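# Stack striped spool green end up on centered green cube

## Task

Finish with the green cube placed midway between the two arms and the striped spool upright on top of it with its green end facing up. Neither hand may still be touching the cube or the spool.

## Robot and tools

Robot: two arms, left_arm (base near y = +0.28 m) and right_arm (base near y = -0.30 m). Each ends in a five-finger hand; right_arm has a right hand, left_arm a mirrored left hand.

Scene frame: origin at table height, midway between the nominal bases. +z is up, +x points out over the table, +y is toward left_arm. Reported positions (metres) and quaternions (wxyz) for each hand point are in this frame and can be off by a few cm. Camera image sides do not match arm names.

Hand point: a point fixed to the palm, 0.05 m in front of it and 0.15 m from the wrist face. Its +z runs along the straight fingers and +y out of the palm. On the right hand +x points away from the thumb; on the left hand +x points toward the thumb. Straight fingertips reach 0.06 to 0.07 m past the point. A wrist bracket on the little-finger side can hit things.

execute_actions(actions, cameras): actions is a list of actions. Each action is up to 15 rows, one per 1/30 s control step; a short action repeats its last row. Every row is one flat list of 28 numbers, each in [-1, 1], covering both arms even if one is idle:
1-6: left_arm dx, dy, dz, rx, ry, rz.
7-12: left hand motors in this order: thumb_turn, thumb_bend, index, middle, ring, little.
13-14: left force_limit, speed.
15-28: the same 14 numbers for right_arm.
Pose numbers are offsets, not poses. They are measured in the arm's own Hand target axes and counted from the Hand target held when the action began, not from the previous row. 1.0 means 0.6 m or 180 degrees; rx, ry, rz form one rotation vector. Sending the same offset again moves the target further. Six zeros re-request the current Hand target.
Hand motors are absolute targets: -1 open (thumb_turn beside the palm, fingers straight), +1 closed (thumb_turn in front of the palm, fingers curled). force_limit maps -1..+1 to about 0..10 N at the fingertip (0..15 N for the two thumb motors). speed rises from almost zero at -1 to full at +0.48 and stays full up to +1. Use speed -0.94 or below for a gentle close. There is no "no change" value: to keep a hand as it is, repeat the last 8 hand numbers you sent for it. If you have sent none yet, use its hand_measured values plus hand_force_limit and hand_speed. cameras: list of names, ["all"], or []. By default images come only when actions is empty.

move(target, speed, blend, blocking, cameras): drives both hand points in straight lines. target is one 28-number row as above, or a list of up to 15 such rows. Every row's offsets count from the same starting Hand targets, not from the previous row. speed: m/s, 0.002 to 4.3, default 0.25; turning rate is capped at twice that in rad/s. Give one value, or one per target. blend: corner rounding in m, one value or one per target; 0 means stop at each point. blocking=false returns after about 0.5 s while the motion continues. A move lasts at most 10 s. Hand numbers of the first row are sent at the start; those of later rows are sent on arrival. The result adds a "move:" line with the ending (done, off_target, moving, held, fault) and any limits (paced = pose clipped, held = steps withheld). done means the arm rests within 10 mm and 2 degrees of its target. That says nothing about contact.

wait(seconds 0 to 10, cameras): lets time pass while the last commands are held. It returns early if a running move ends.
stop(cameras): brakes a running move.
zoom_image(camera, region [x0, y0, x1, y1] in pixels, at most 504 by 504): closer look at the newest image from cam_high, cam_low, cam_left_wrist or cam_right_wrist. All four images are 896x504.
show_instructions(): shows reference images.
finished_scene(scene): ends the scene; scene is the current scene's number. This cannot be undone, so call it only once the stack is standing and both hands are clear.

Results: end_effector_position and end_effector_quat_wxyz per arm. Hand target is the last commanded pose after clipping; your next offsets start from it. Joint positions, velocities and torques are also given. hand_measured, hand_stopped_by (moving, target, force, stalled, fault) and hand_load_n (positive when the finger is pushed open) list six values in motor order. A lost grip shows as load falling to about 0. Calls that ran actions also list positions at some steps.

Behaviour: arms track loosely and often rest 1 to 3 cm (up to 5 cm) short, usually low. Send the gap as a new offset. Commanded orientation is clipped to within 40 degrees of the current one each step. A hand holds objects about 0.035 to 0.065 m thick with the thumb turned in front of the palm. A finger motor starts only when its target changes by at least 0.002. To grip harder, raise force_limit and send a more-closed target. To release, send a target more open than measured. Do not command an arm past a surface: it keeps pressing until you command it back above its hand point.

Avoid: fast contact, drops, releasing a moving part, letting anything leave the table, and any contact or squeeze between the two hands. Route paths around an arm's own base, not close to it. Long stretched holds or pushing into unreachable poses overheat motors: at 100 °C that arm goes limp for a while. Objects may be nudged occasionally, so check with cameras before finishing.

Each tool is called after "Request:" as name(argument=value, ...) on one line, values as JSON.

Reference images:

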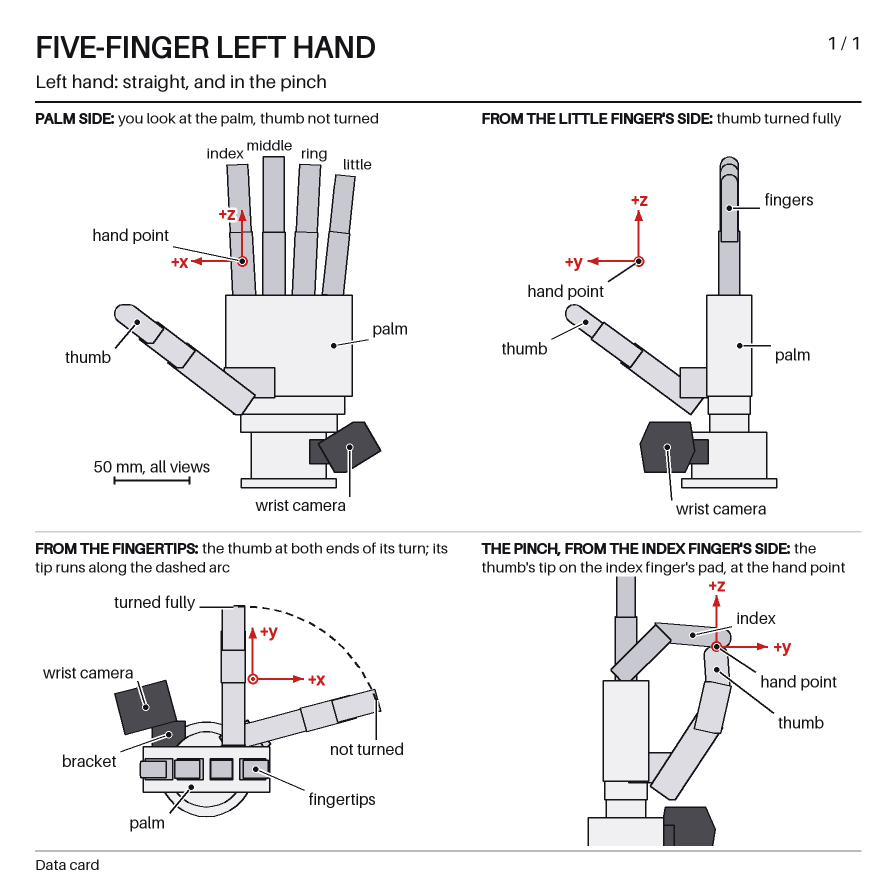

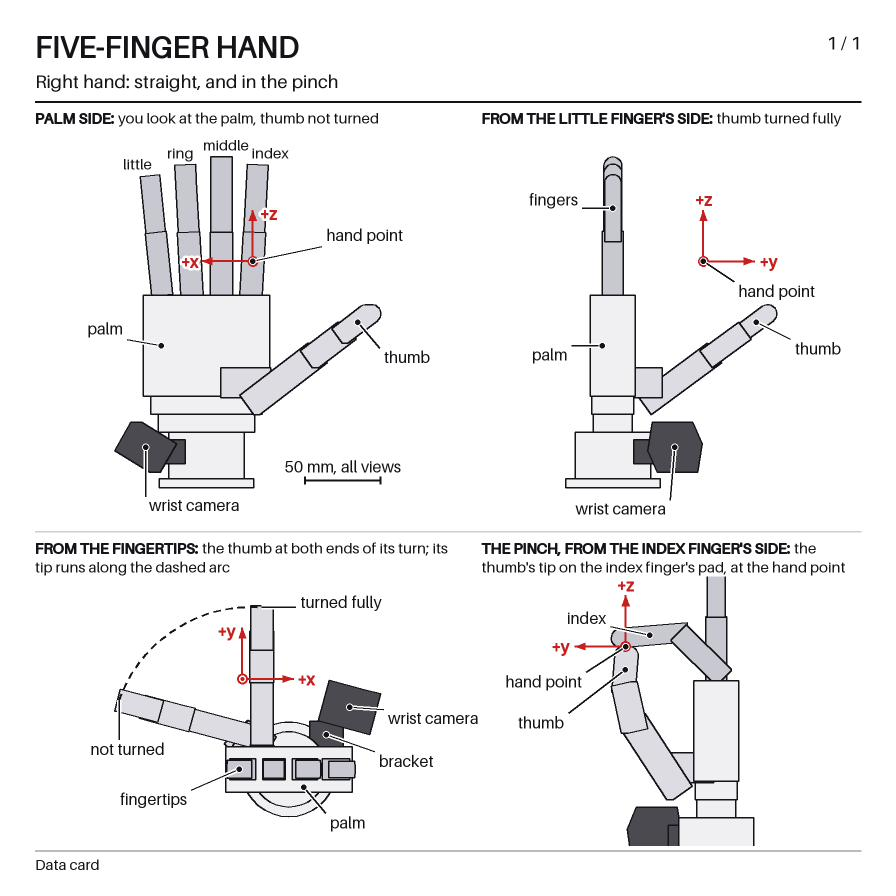

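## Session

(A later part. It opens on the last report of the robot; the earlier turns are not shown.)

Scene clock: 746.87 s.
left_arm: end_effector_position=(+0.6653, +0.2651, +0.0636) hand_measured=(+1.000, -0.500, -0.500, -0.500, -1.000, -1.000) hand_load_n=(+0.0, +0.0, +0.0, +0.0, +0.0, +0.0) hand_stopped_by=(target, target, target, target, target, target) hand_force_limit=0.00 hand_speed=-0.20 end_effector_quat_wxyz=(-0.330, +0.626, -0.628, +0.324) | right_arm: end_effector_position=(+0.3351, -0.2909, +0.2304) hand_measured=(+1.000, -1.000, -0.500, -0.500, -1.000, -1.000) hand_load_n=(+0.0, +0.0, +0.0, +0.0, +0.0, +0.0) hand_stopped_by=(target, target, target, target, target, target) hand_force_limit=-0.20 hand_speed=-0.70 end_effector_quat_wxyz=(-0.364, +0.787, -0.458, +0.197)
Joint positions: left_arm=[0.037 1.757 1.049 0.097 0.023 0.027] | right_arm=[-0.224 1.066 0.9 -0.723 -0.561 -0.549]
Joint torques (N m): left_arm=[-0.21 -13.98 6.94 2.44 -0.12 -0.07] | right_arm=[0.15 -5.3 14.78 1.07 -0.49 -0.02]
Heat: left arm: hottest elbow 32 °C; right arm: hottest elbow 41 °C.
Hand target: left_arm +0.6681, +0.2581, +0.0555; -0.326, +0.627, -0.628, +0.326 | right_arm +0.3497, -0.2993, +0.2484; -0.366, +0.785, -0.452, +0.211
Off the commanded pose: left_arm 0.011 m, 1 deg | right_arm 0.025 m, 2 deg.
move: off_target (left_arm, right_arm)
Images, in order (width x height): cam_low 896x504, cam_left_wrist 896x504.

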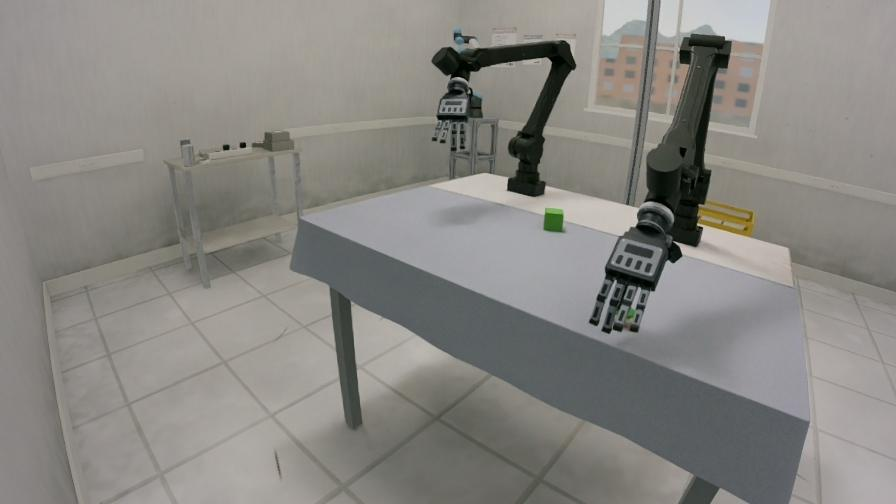

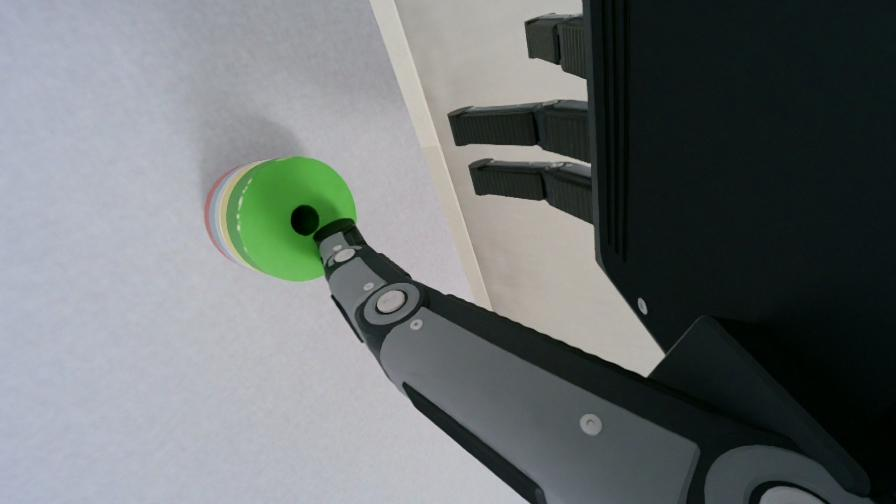

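Request:
move(target=[0,0.021,-0.03,0,0,0,1,-0.5,-0.5,-0.5,-1,-1,0,-0.2, 0,0,0,0,0,0,1,-1,-0.5,-0.5,-1,-1,-0.2,-0.7], speed=0.08, cameras=["cam_left_wrist"])

Scene clock: 769.57 s.
left_arm: end_effector_position=(+0.6524, +0.2646, +0.0620) hand_measured=(+1.000, -0.500, -0.500, -0.500, -1.000, -1.000) hand_load_n=(+0.0, -0.5, +0.0, +0.0, +0.0, +0.0) hand_stopped_by=(target, target, target, target, target, target) hand_force_limit=0.00 hand_speed=-0.20 end_effector_quat_wxyz=(-0.331, +0.625, -0.627, +0.326) | right_arm: end_effector_position=(+0.3351, -0.2909, +0.2304) hand_measured=(+1.000, -1.000, -0.500, -0.500, -1.000, -1.000) hand_load_n=(+0.0, +0.0, +0.0, +0.0, +0.0, +0.0) hand_stopped_by=(target, target, target, target, target, target) hand_force_limit=-0.20 hand_speed=-0.70 end_effector_quat_wxyz=(-0.364, +0.787, -0.458, +0.197)
Joint positions: left_arm=[0.037 1.732 1.004 0.124 0.023 0.026] | right_arm=[-0.224 1.066 0.9 -0.723 -0.561 -0.549]
Joint torques (N m): left_arm=[0.09 -15.15 5.35 2.3 -0.08 -0.05] | right_arm=[0.15 -5.3 14.79 1.07 -0.49 -0.02]
Heat: left arm: hottest elbow 30 °C; right arm: hottest elbow 41 °C.
Hand target: left_arm +0.6461, +0.2581, +0.0556; -0.326, +0.627, -0.628, +0.326 | right_arm +0.3497, -0.2993, +0.2484; -0.366, +0.785, -0.452, +0.211
Off the commanded pose: left_arm 0.011 m, 1 deg | right_arm 0.025 m, 2 deg.
move: off_target (left_arm, right_arm)
Images, in order (width x height): cam_left_wrist 896x504.

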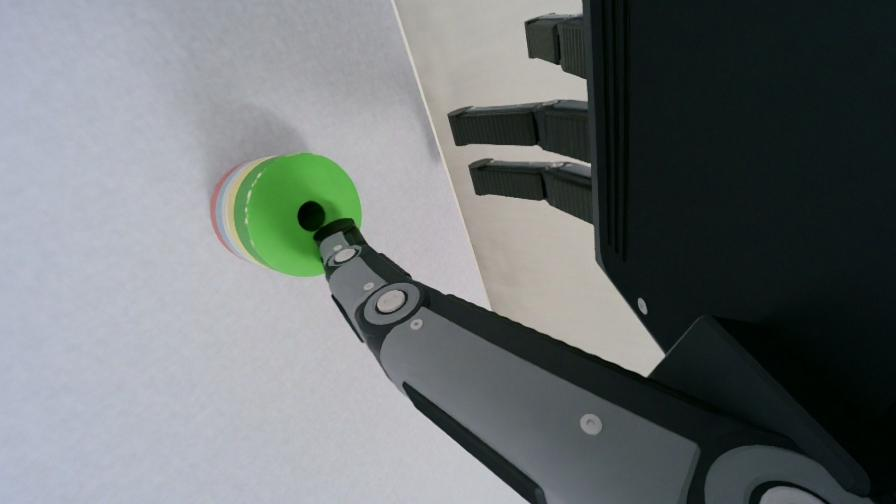

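Request:
wait(seconds=0.5, cameras=["all"])

Request:
zoom_image(camera="cam_low", region=[570, 240, 690, 360])

Request:
zoom_image(camera="cam_high", region=[480, 150, 600, 250])

Scene clock: 788.53 s.
left_arm: end_effector_position=(+0.6524, +0.2646, +0.0621) hand_measured=(+1.000, -0.500, -0.500, -0.500, -1.000, -1.000) hand_load_n=(+0.0, -0.5, +0.0, +0.0, +0.0, +0.0) hand_stopped_by=(target, target, target, target, target, target) hand_force_limit=0.00 hand_speed=-0.20 end_effector_quat_wxyz=(-0.332, +0.625, -0.627, +0.326) | right_arm: end_effector_position=(+0.3351, -0.2909, +0.2304) hand_measured=(+1.000, -1.000, -0.500, -0.500, -1.000, -1.000) hand_load_n=(+0.0, +0.0, +0.0, +0.0, +0.0, +0.0) hand_stopped_by=(target, target, target, target, target, target) hand_force_limit=-0.20 hand_speed=-0.70 end_effector_quat_wxyz=(-0.364, +0.787, -0.458, +0.197)
Joint positions: left_arm=[0.037 1.732 1.004 0.124 0.023 0.026] | right_arm=[-0.224 1.066 0.9 -0.723 -0.561 -0.549]
Joint torques (N m): left_arm=[-0.03 -15.09 5.33 2.22 -0.08 -0.06] | right_arm=[0.09 -5.3 14.79 1.07 -0.5 -0.02]
Heat: left arm: hottest elbow 28 °C; right arm: hottest elbow 42 °C.
Hand target: left_arm +0.6462, +0.2581, +0.0557; -0.326, +0.627, -0.628, +0.326 | right_arm +0.3497, -0.2993, +0.2484; -0.366, +0.785, -0.452, +0.211
Off the commanded pose: left_arm 0.011 m, 1 deg | right_arm 0.025 m, 2 deg.
wait: 0.50 s; at rest from the start

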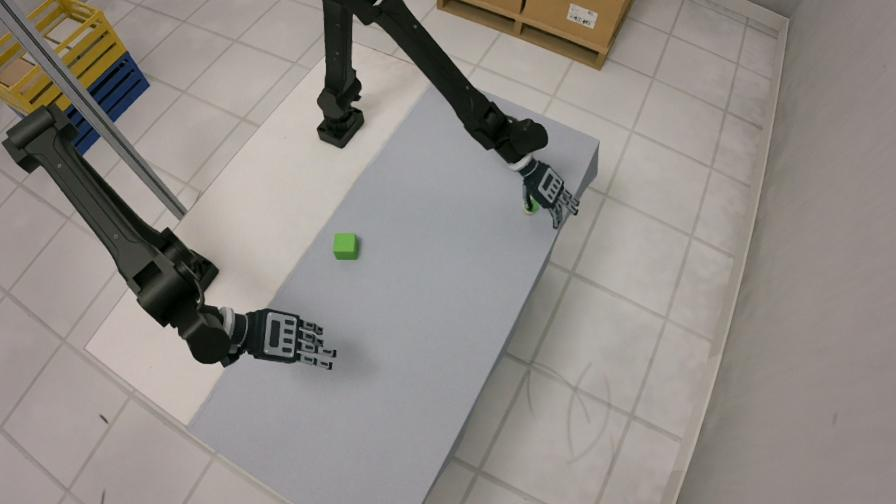

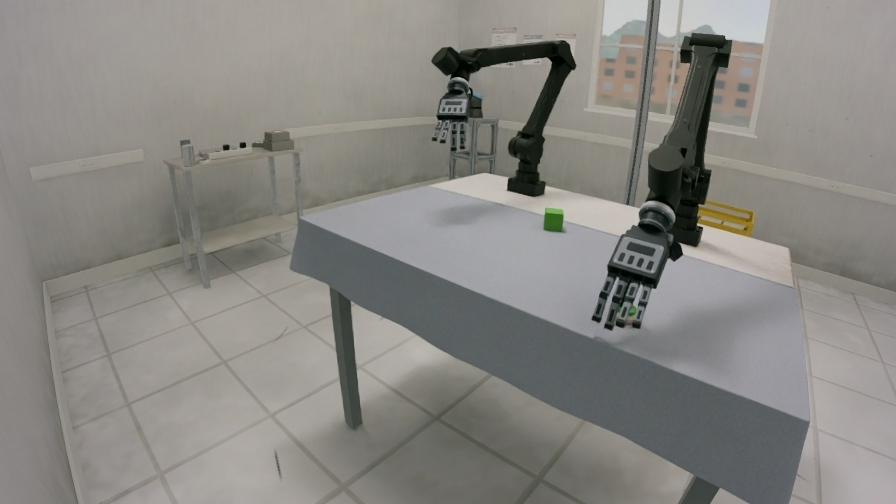

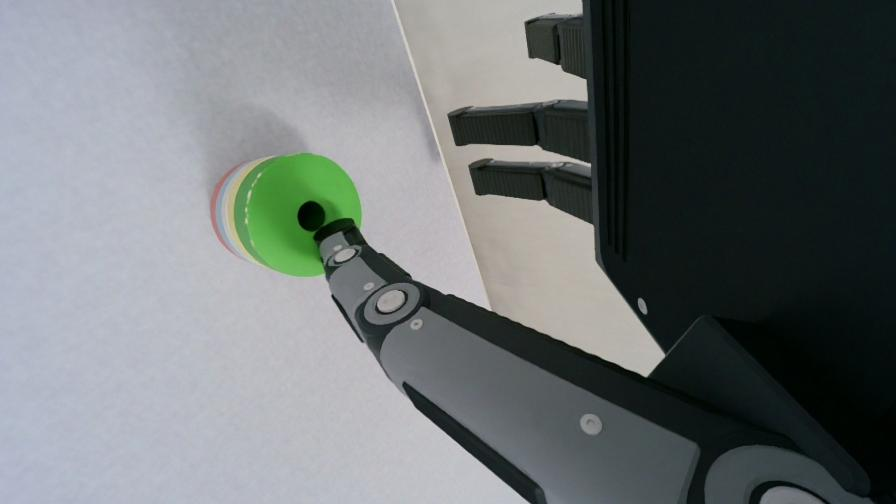

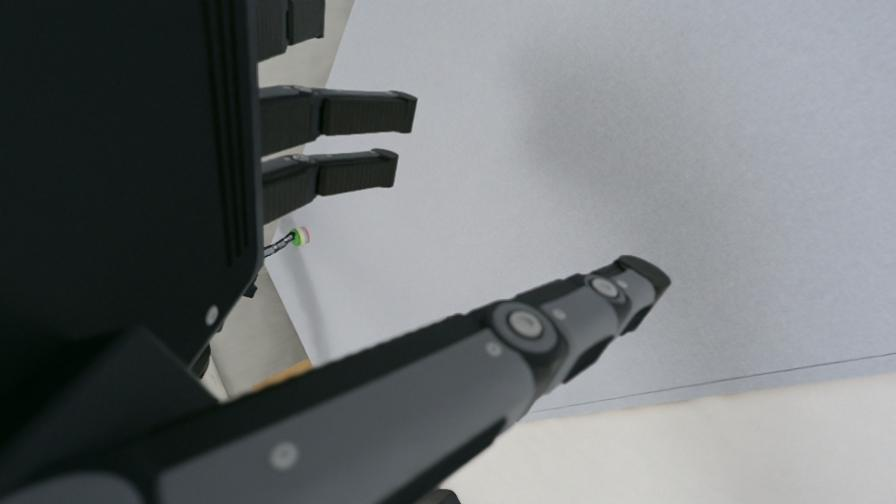

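Scaled by 4.200.

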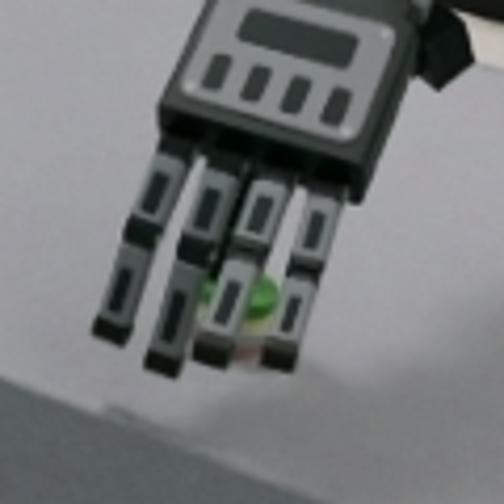

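Scaled by 4.200.

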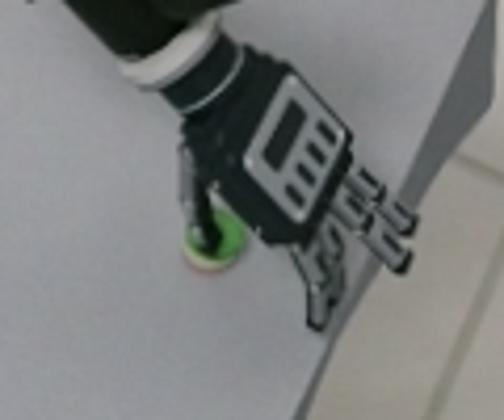

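Request:
move(target=[[0,-0.0341,-0.0239,0,0,0,1,-0.5,-0.5,-0.5,-1,-1,0,-0.2, 0,0,0,0,0,0,1,-1,-0.5,-0.5,-1,-1,-0.2,-0.7],[-0.01,-0.0102,-0.0581,0,0,0,1,-0.5,-0.5,-0.5,-1,-1,0,-0.2, 0,0,0,0,0,0,1,-1,-0.5,-0.5,-1,-1,-0.2,-0.7]], speed=0.08, cameras=["cam_high","cam_left_wrist"])

Request:
zoom_image(camera="cam_high", region=[480, 150, 600, 250])

Scene clock: 886.20 s.
left_arm: end_effector_position=(+0.6254, +0.2627, +0.0824) hand_measured=(+1.000, -0.500, -0.500, -0.500, -1.000, -1.000) hand_load_n=(+0.5, +0.0, +0.0, +0.0, +0.0, +0.0) hand_stopped_by=(target, target, target, target, target, target) hand_force_limit=0.00 hand_speed=-0.20 end_effector_quat_wxyz=(-0.328, +0.625, -0.629, +0.325) | right_arm: end_effector_position=(+0.3351, -0.2909, +0.2304) hand_measured=(+1.000, -1.000, -0.500, -0.500, -1.000, -1.000) hand_load_n=(+0.0, +0.0, +0.0, +0.0, +0.0, +0.5) hand_stopped_by=(target, target, target, target, target, target) hand_force_limit=-0.20 hand_speed=-0.70 end_effector_quat_wxyz=(-0.364, +0.787, -0.458, +0.197)
Joint positions: left_arm=[0.037 1.637 0.947 0.078 0.027 0.026] | right_arm=[-0.224 1.066 0.9 -0.723 -0.561 -0.549]
Joint torques (N m): left_arm=[1.03 -14.39 6.05 2.11 0.13 0.02] | right_arm=[0.15 -5.3 14.8 1.06 -0.5 -0.02]
Heat: left arm: hottest elbow 26 °C; right arm: hottest elbow 44 °C.
Hand target: left_arm +0.6212, +0.2641, +0.0807; -0.327, +0.627, -0.628, +0.326 | right_arm +0.3497, -0.2993, +0.2484; -0.366, +0.785, -0.452, +0.211
Off the commanded pose: left_arm 0.005 m, 0 deg | right_arm 0.025 m, 2 deg.
move: off_target (right_arm)
Images, in order (width x height): cam_high 896x504, cam_left_wrist 896x504.

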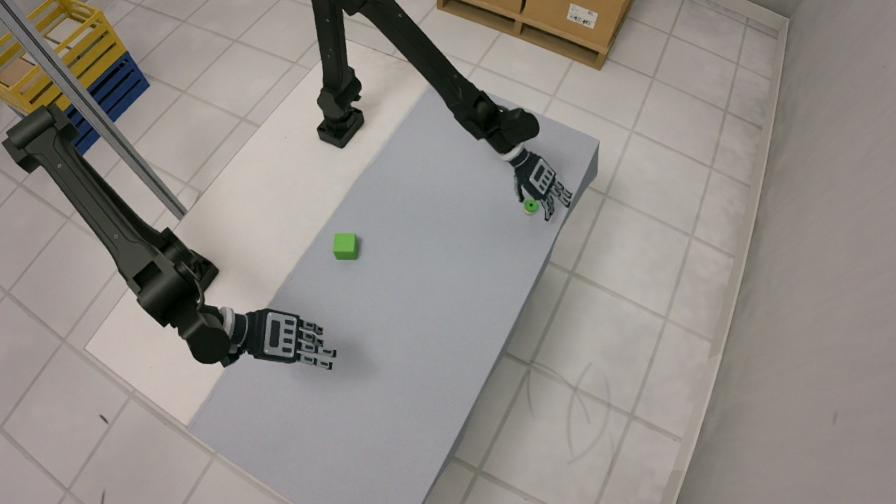

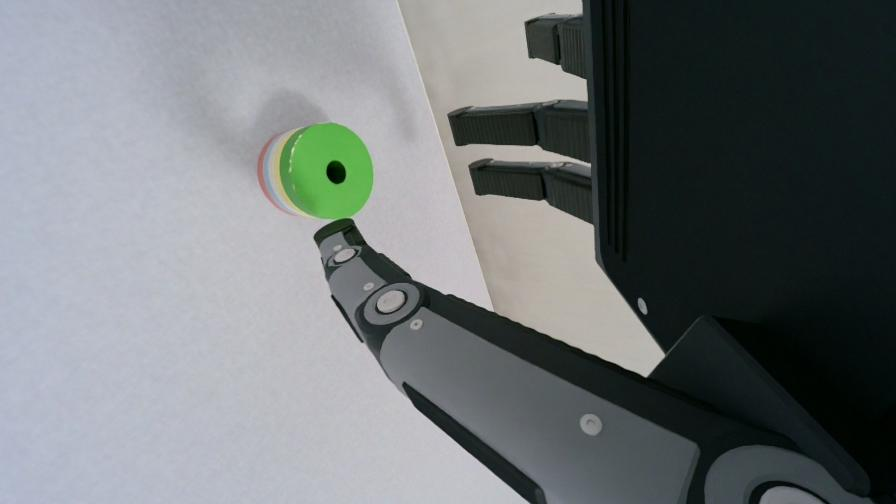

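Scaled by 4.200.

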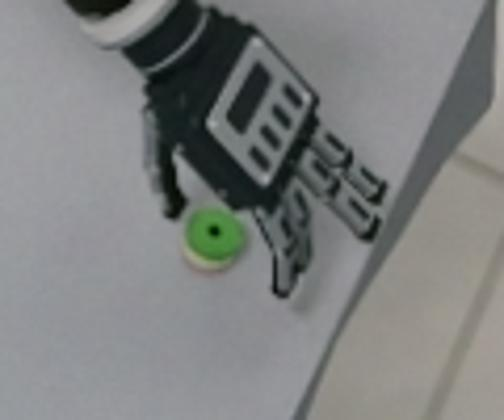

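Request:
execute_actions(actions=[], cameras=["cam_high","cam_left_wrist"])

Scene clock: 941.67 s.
left_arm: end_effector_position=(+0.6252, +0.2627, +0.0823) hand_measured=(+1.000, -0.500, -0.500, -0.500, -1.000, -1.000) hand_load_n=(+0.0, +0.0, +0.0, +0.0, +0.0, +0.0) hand_stopped_by=(target, target, target, target, target, target) hand_force_limit=0.00 hand_speed=-0.20 end_effector_quat_wxyz=(-0.327, +0.626, -0.629, +0.325) | right_arm: end_effector_position=(+0.3351, -0.2909, +0.2304) hand_measured=(+1.000, -1.000, -0.500, -0.500, -1.000, -1.000) hand_load_n=(+0.0, +0.0, +0.0, +0.0, +0.0, +0.0) hand_stopped_by=(target, target, target, target, target, target) hand_force_limit=-0.20 hand_speed=-0.70 end_effector_quat_wxyz=(-0.364, +0.787, -0.458, +0.197)
Joint positions: left_arm=[0.037 1.637 0.947 0.078 0.027 0.026] | right_arm=[-0.224 1.066 0.9 -0.723 -0.561 -0.549]
Joint velocities: within noise
Joint torques (N m): left_arm=[1.03 -14.56 5.87 2.14 0.13 0] | right_arm=[0.15 -5.3 14.79 1.07 -0.5 -0.02]
Heat: left arm: hottest elbow 26 °C; right arm: hottest elbow 44 °C.
Hand target: left_arm +0.6211, +0.2641, +0.0806; -0.326, +0.627, -0.628, +0.326 | right_arm +0.3497, -0.2993, +0.2484; -0.366, +0.785, -0.452, +0.211
Off the commanded pose: left_arm 0.005 m, 0 deg | right_arm 0.025 m, 2 deg.
Images, in order (width x height): cam_high 896x504, cam_left_wrist 896x504.

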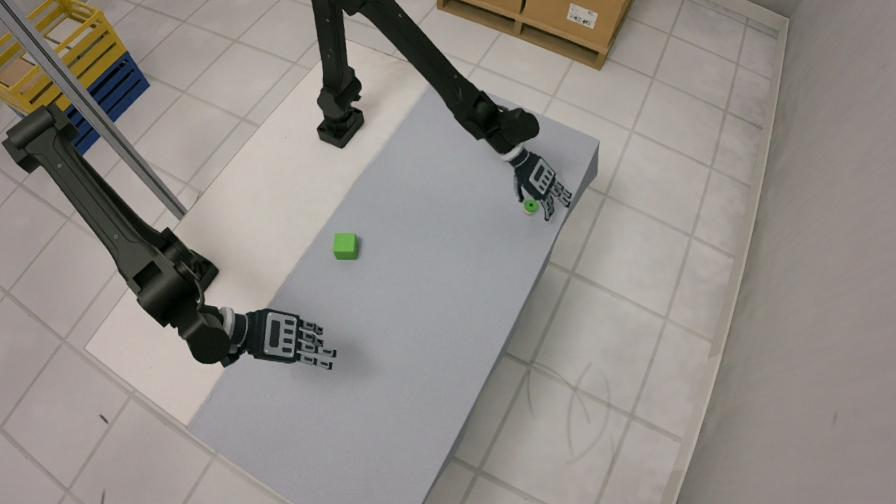

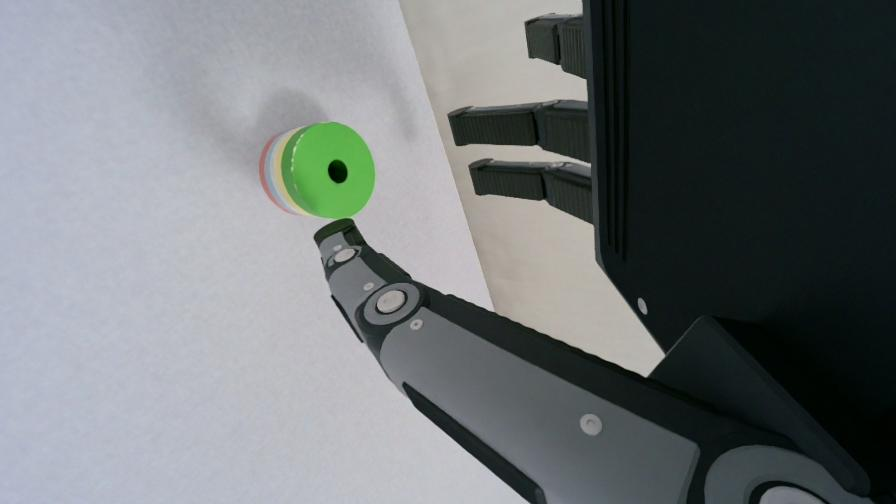

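Request:
move(target=[-0.0083,0.0292,0.0327,0,0,0,1,-0.5,-0.5,-0.5,-1,-1,0,-0.2,0,0,0,0,0,0,1,-1,-0.5,-0.5,-1,-1,-0.2,-0.7], speed=0.06, cameras=["cam_high","cam_left_wrist"])

Scene clock: 978.77 s.
left_arm: end_effector_position=(+0.6298, +0.2628, +0.0664) hand_measured=(+1.000, -0.500, -0.500, -0.500, -1.000, -1.000) hand_load_n=(-0.5, +0.0, +0.0, +0.0, +0.0, +0.0) hand_stopped_by=(target, target, target, target, target, target) hand_force_limit=0.00 hand_speed=-0.20 end_effector_quat_wxyz=(-0.329, +0.623, -0.628, +0.330) | right_arm: end_effector_position=(+0.3351, -0.2909, +0.2304) hand_measured=(+1.000, -1.000, -0.500, -0.500, -1.000, -1.000) hand_load_n=(+0.0, +0.0, +0.0, +0.0, +0.0, +0.0) hand_stopped_by=(target, target, target, target, target, target) hand_force_limit=-0.20 hand_speed=-0.70 end_effector_quat_wxyz=(-0.364, +0.787, -0.458, +0.197)
Joint positions: left_arm=[0.04 1.677 0.938 0.137 0.036 0.026] | right_arm=[-0.224 1.066 0.9 -0.723 -0.561 -0.549]
Joint torques (N m): left_arm=[1.49 -12.75 5.85 2.41 0.13 0.07] | right_arm=[0.09 -5.3 14.78 1.07 -0.5 -0.02]
Heat: left arm: hottest elbow 26 °C; right arm: hottest elbow 45 °C.
Hand target: left_arm +0.6270, +0.2691, +0.0549; -0.326, +0.627, -0.628, +0.326 | right_arm +0.3497, -0.2993, +0.2484; -0.366, +0.785, -0.452, +0.211
Off the commanded pose: left_arm 0.013 m, 1 deg | right_arm 0.025 m, 2 deg.
move: off_target (left_arm, right_arm)
Images, in order (width x height): cam_high 896x504, cam_left_wrist 896x504.

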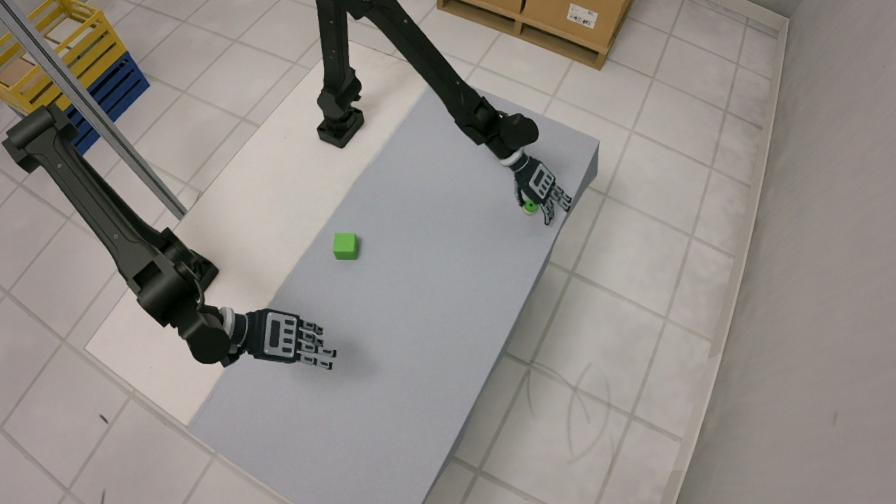

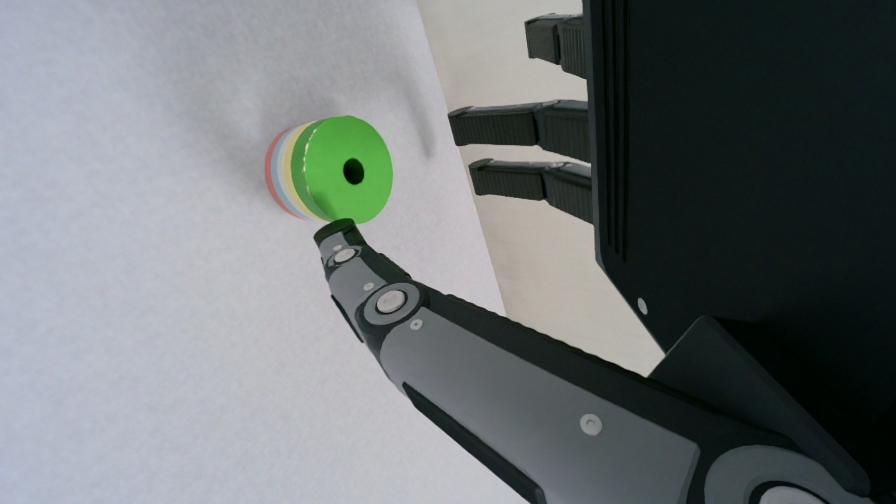

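Request:
move(target=[-0.0183,0,0,0,0,0,1,-0.5,-0.5,-0.5,-1,-1,0,-0.2,0,0,0,0,0,0,1,-1,-0.5,-0.5,-1,-1,-0.2,-0.7], speed=0.06, cameras=["cam_left_wrist"])

Scene clock: 988.97 s.
left_arm: end_effector_position=(+0.6296, +0.2736, +0.0667) hand_measured=(+1.000, -0.500, -0.500, -0.500, -1.000, -1.000) hand_load_n=(+0.0, +0.0, +0.0, +0.0, +0.0, +0.0) hand_stopped_by=(target, target, target, target, target, target) hand_force_limit=0.00 hand_speed=-0.20 end_effector_quat_wxyz=(-0.327, +0.627, -0.624, +0.332) | right_arm: end_effector_position=(+0.3351, -0.2909, +0.2304) hand_measured=(+1.000, -1.000, -0.500, -0.500, -1.000, -1.000) hand_load_n=(+0.0, +0.0, +0.0, +0.0, -0.5, +0.0) hand_stopped_by=(target, target, target, target, target, target) hand_force_limit=-0.20 hand_speed=-0.70 end_effector_quat_wxyz=(-0.364, +0.787, -0.458, +0.197)
Joint positions: left_arm=[0.064 1.677 0.938 0.137 0.055 0.027] | right_arm=[-0.224 1.066 0.9 -0.723 -0.561 -0.549]
Joint torques (N m): left_arm=[1.55 -12.57 6.05 2.39 0.17 0.12] | right_arm=[0.15 -5.3 14.79 1.07 -0.49 -0.02]
Heat: left arm: hottest elbow 26 °C; right arm: hottest elbow 45 °C.
Hand target: left_arm +0.6270, +0.2802, +0.0549; -0.326, +0.627, -0.628, +0.326 | right_arm +0.3497, -0.2993, +0.2484; -0.366, +0.785, -0.452, +0.211
Off the commanded pose: left_arm 0.014 m, 1 deg | right_arm 0.025 m, 2 deg.
move: off_target (left_arm, right_arm)
Images, in order (width x height): cam_left_wrist 896x504.

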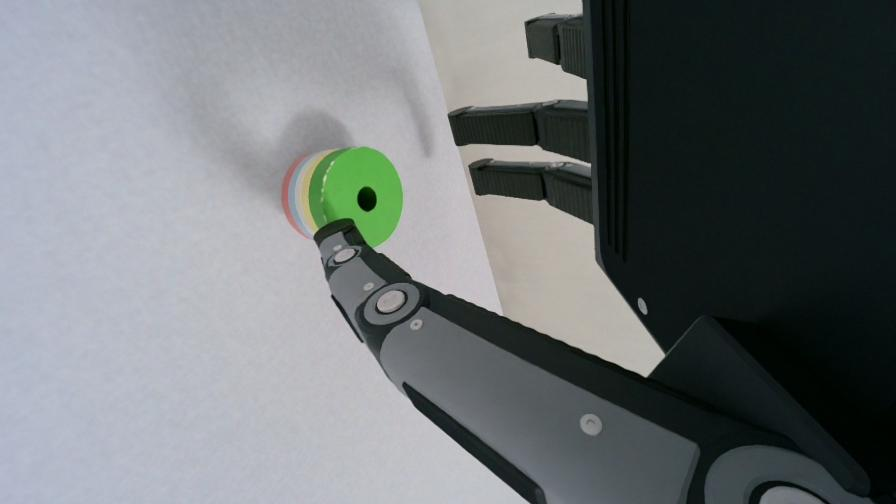

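Request:
move(target=[0,0.0218,0.0153,0,0,0,1,-0.5,-0.5,-0.5,-1,-1,0,-0.2,0,0,0,0,0,0,1,-1,-0.5,-0.5,-1,-1,-0.2,-0.7], speed=0.05, cameras=["cam_left_wrist"])

Scene clock: 997.93 s.
left_arm: end_effector_position=(+0.6355, +0.2738, +0.0618) hand_measured=(+1.000, -0.500, -0.500, -0.500, -1.000, -1.000) hand_load_n=(+0.0, +0.0, +0.0, +0.0, +0.0, +0.0) hand_stopped_by=(target, target, target, target, target, target) hand_force_limit=0.00 hand_speed=-0.20 end_effector_quat_wxyz=(-0.334, +0.623, -0.621, +0.339) | right_arm: end_effector_position=(+0.3351, -0.2909, +0.2304) hand_measured=(+1.000, -1.000, -0.500, -0.500, -1.000, -1.000) hand_load_n=(+0.0, +0.0, +0.0, +0.0, -0.5, +0.0) hand_stopped_by=(target, target, target, target, target, target) hand_force_limit=-0.20 hand_speed=-0.70 end_effector_quat_wxyz=(-0.364, +0.787, -0.458, +0.197)
Joint positions: left_arm=[0.064 1.698 0.936 0.182 0.056 0.027] | right_arm=[-0.224 1.066 0.9 -0.723 -0.561 -0.549]
Joint torques (N m): left_arm=[1.44 -11.93 5.24 2.35 0.11 0.16] | right_arm=[0.15 -5.3 14.79 1.07 -0.5 -0.02]
Heat: left arm: hottest elbow 26 °C; right arm: hottest elbow 45 °C.
Hand target: left_arm +0.6272, +0.2802, +0.0391; -0.327, +0.627, -0.628, +0.326 | right_arm +0.3497, -0.2993, +0.2484; -0.366, +0.785, -0.452, +0.211
Off the commanded pose: left_arm 0.025 m, 2 deg | right_arm 0.025 m, 2 deg.
move: off_target (left_arm, right_arm)
Images, in order (width x height): cam_left_wrist 896x504.

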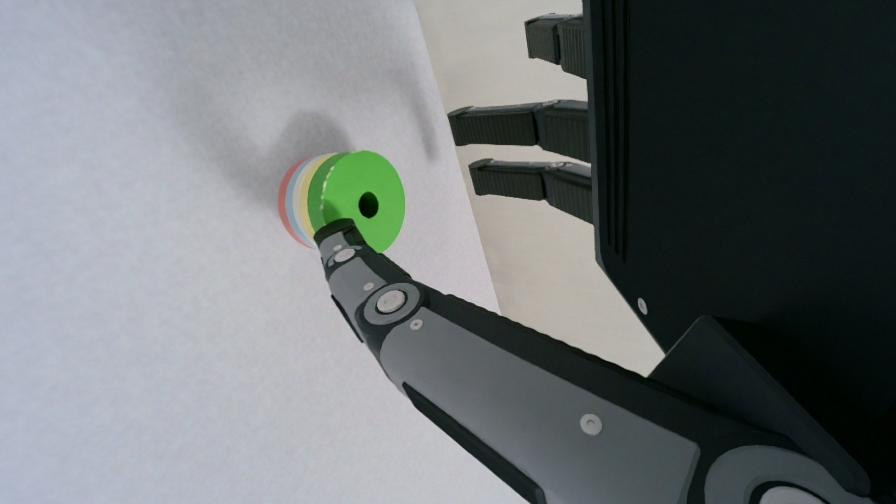

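Request:
wait(seconds=0, cameras=["cam_high","cam_low"])

Request:
zoom_image(camera="cam_high", region=[490, 140, 600, 240])

Request:
zoom_image(camera="cam_low", region=[560, 120, 760, 260])

Scene clock: 1035.23 s.
left_arm: end_effector_position=(+0.6355, +0.2738, +0.0618) hand_measured=(+1.000, -0.500, -0.500, -0.500, -1.000, -1.000) hand_load_n=(+0.0, +0.0, +0.0, +0.0, +0.0, +0.0) hand_stopped_by=(target, target, target, target, target, target) hand_force_limit=0.00 hand_speed=-0.20 end_effector_quat_wxyz=(-0.334, +0.623, -0.621, +0.339) | right_arm: end_effector_position=(+0.3351, -0.2909, +0.2304) hand_measured=(+1.000, -1.000, -0.500, -0.500, -1.000, -1.000) hand_load_n=(+0.0, +0.0, +0.0, +0.0, +0.0, +0.0) hand_stopped_by=(target, target, target, target, target, target) hand_force_limit=-0.20 hand_speed=-0.70 end_effector_quat_wxyz=(-0.364, +0.787, -0.458, +0.197)
Joint positions: left_arm=[0.064 1.698 0.936 0.182 0.056 0.027] | right_arm=[-0.224 1.066 0.9 -0.723 -0.561 -0.549]
Joint torques (N m): left_arm=[1.44 -12.04 5.27 2.3 0.11 0.19] | right_arm=[0.15 -5.3 14.79 1.07 -0.5 -0.02]
Heat: left arm: hottest elbow 26 °C; right arm: hottest elbow 46 °C.
Hand target: left_arm +0.6272, +0.2802, +0.0391; -0.326, +0.627, -0.628, +0.326 | right_arm +0.3497, -0.2993, +0.2484; -0.366, +0.785, -0.452, +0.211
Off the commanded pose: left_arm 0.025 m, 2 deg | right_arm 0.025 m, 2 deg.
Images, in order (width x height): cam_high 896x504, cam_low 896x504.

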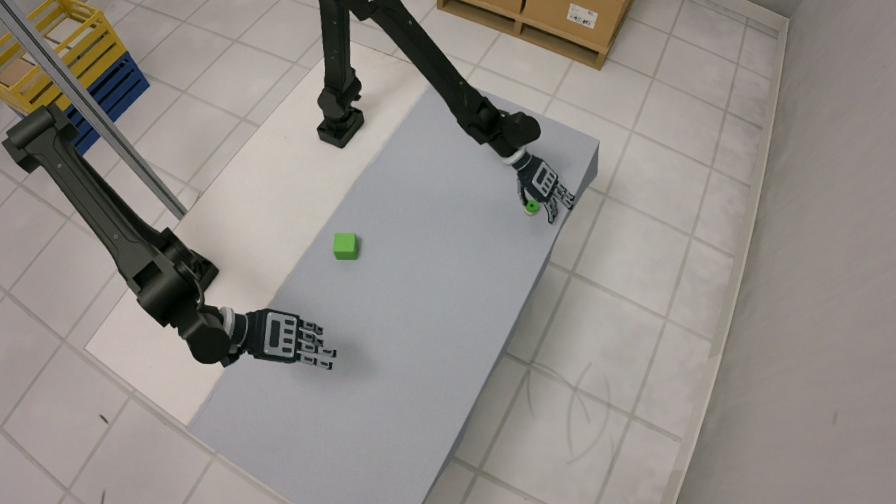

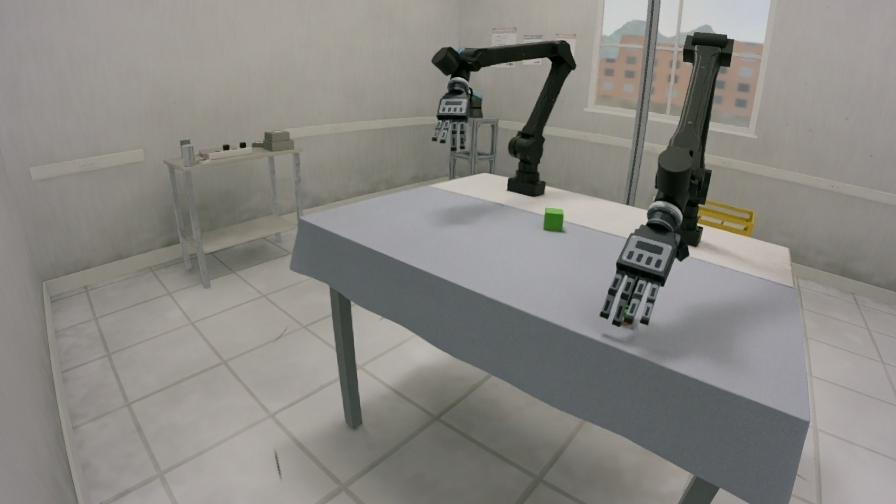

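Scaled by 4.582.

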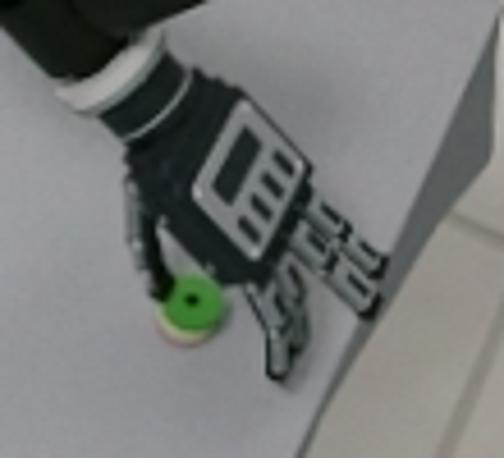

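Scaled by 2.520.

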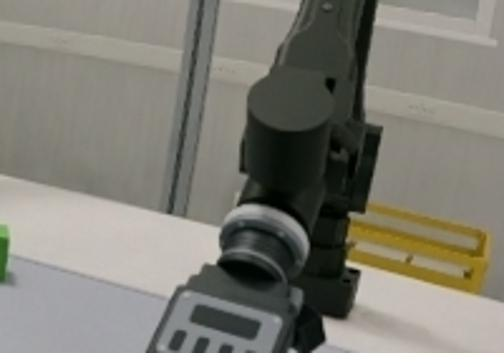

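Request:
zoom_image(camera="cam_low", region=[570, 260, 690, 350])

Request:
zoom_image(camera="cam_high", region=[505, 170, 585, 230])

Scaled by 4.200.

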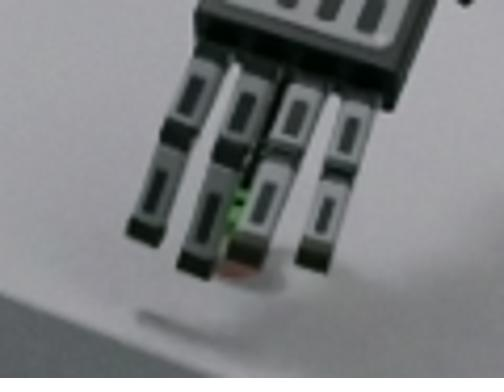

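Scaled by 6.300.

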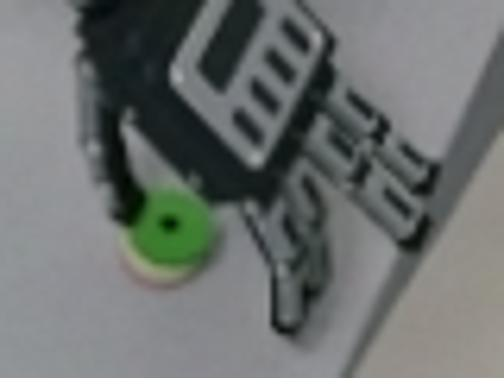

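Request:
move(target=[0,-0.056,-0.0392,0,0,0,1,-0.5,-0.5,-0.5,-1,-1,0,-0.2,0,0,0,0,0,0,1,-1,-0.5,-0.5,-1,-1,-0.2,-0.7], speed=0.08, cameras=[])

Request:
move(target=[0,0,0,0,0,0,1,-1,-0.5,-0.5,-1,-1,0,-0.2,0,0,0,0,0,0,1,-1,-0.5,-0.5,-1,-1,-0.2,-0.7], speed=0.08, cameras=["cam_high","cam_left_wrist"])

Scene clock: 1088.63 s.
left_arm: end_effector_position=(+0.6217, +0.2730, +0.0729) hand_measured=(+1.000, -0.500, -0.500, -0.500, -1.000, -1.000) hand_load_n=(+0.0, -0.5, -0.5, +0.0, -0.5, +0.0) hand_stopped_by=(target, target, target, target, target, target) hand_force_limit=0.00 hand_speed=-0.20 end_effector_quat_wxyz=(-0.320, +0.631, -0.627, +0.327) | right_arm: end_effector_position=(+0.3351, -0.2909, +0.2304) hand_measured=(+1.000, -1.000, -0.500, -0.500, -1.000, -1.000) hand_load_n=(+0.0, -0.5, +0.0, +0.0, +0.0, +0.0) hand_stopped_by=(target, target, target, target, target, target) hand_force_limit=-0.20 hand_speed=-0.70 end_effector_quat_wxyz=(-0.364, +0.787, -0.458, +0.197)
Joint positions: left_arm=[0.064 1.649 0.936 0.092 0.056 0.027] | right_arm=[-0.224 1.066 0.9 -0.723 -0.561 -0.549]
Joint torques (N m): left_arm=[1.44 -14.27 7.84 1.52 0.11 0.17] | right_arm=[0.15 -5.36 14.79 1.07 -0.5 -0.02]
Heat: left arm: hottest elbow 26 °C; right arm: hottest elbow 46 °C.
Hand target: left_arm +0.6272, +0.2801, +0.0800; -0.326, +0.627, -0.628, +0.326 | right_arm +0.3497, -0.2993, +0.2484; -0.366, +0.785, -0.452, +0.211
Off the commanded pose: left_arm 0.012 m, 1 deg | right_arm 0.025 m, 2 deg.
move: off_target (left_arm, right_arm)
No camera images: "cameras" was empty.

Scene clock: 1089.37 s.
left_arm: end_effector_position=(+0.6217, +0.2730, +0.0729) hand_measured=(+1.000, -1.000, -0.500, -0.500, -1.000, -1.000) hand_load_n=(+0.0, +0.0, -0.5, +0.0, +0.0, +0.0) hand_stopped_by=(target, target, target, target, target, target) hand_force_limit=0.00 hand_speed=-0.20 end_effector_quat_wxyz=(-0.320, +0.630, -0.627, +0.326) | right_arm: end_effector_position=(+0.3351, -0.2909, +0.2304) hand_measured=(+1.000, -1.000, -0.500, -0.500, -1.000, -1.000) hand_load_n=(+0.0, +0.0, +0.0, +0.0, +0.0, -0.5) hand_stopped_by=(target, target, target, target, target, target) hand_force_limit=-0.20 hand_speed=-0.70 end_effector_quat_wxyz=(-0.364, +0.787, -0.458, +0.197)
Joint positions: left_arm=[0.064 1.649 0.936 0.092 0.056 0.028] | right_arm=[-0.224 1.066 0.9 -0.723 -0.561 -0.549]
Joint torques (N m): left_arm=[1.44 -14.04 7.82 1.51 0.1 0.18] | right_arm=[0.09 -5.25 14.8 1.07 -0.49 -0.02]
Heat: left arm: hottest elbow 26 °C; right arm: hottest elbow 46 °C.
Hand target: left_arm +0.6272, +0.2801, +0.0800; -0.326, +0.627, -0.628, +0.326 | right_arm +0.3497, -0.2993, +0.2484; -0.366, +0.785, -0.452, +0.211
Off the commanded pose: left_arm 0.011 m, 1 deg | right_arm 0.025 m, 2 deg.
move: off_target (left_arm, right_arm)
Images, in order (width x height): cam_high 896x504, cam_left_wrist 896x504.

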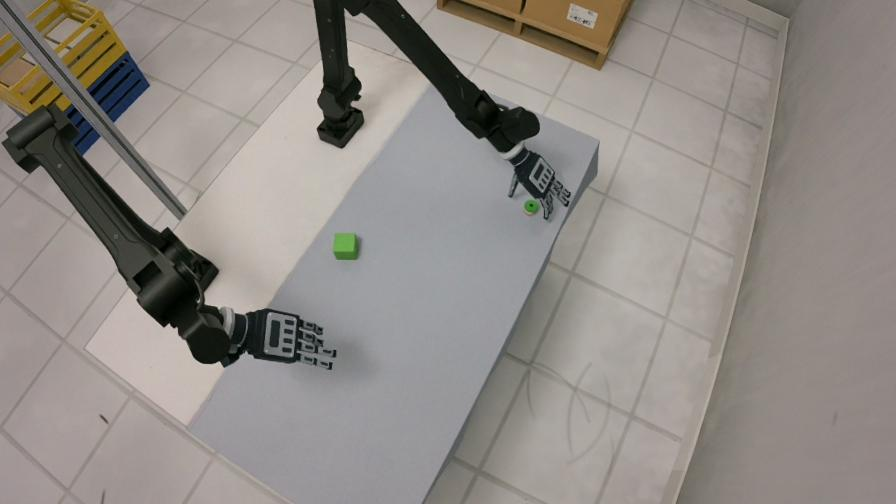

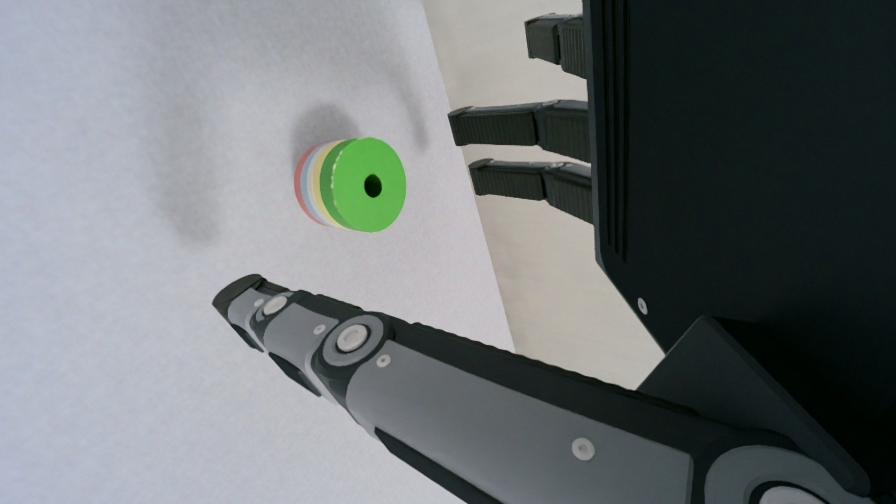

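Request:
move(target=[0,0.0391,0.0314,0,0,0,1,-1,-0.5,-0.5,-1,-1,0,-0.2,0,0,0,0,0,0,1,-1,-0.5,-0.5,-1,-1,-0.2,-0.7], speed=0.06, cameras=["cam_left_wrist"])

Scene clock: 1103.40 s.
left_arm: end_effector_position=(+0.6292, +0.2734, +0.0591) hand_measured=(+1.000, -1.000, -0.500, -0.500, -1.000, -1.000) hand_load_n=(+0.0, -0.5, +0.0, +0.0, -0.5, +0.0) hand_stopped_by=(target, target, target, target, target, target) hand_force_limit=0.00 hand_speed=-0.20 end_effector_quat_wxyz=(-0.325, +0.628, -0.625, +0.331) | right_arm: end_effector_position=(+0.3351, -0.2909, +0.2304) hand_measured=(+1.000, -1.000, -0.500, -0.500, -1.000, -1.000) hand_load_n=(-0.5, +0.0, +0.0, +0.0, +0.0, +0.0) hand_stopped_by=(target, target, target, target, target, target) hand_force_limit=-0.20 hand_speed=-0.70 end_effector_quat_wxyz=(-0.364, +0.787, -0.458, +0.197)
Joint positions: left_arm=[0.064 1.691 0.936 0.147 0.056 0.028] | right_arm=[-0.224 1.066 0.9 -0.723 -0.561 -0.549]
Joint torques (N m): left_arm=[1.44 -12.75 6.27 2.39 0.11 0.17] | right_arm=[0.15 -5.3 14.8 1.09 -0.49 -0.02]
Heat: left arm: hottest elbow 26 °C; right arm: hottest elbow 46 °C.
Hand target: left_arm +0.6291, +0.2802, +0.0500; -0.326, +0.627, -0.628, +0.326 | right_arm +0.3497, -0.2993, +0.2484; -0.366, +0.785, -0.452, +0.211
Off the commanded pose: left_arm 0.011 m, 1 deg | right_arm 0.025 m, 2 deg.
move: off_target (left_arm, right_arm)
Images, in order (width x height): cam_left_wrist 896x504.

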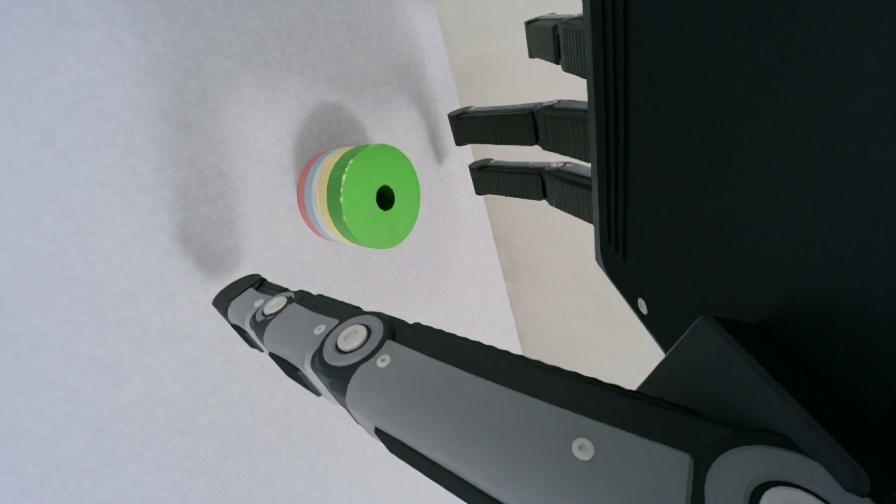

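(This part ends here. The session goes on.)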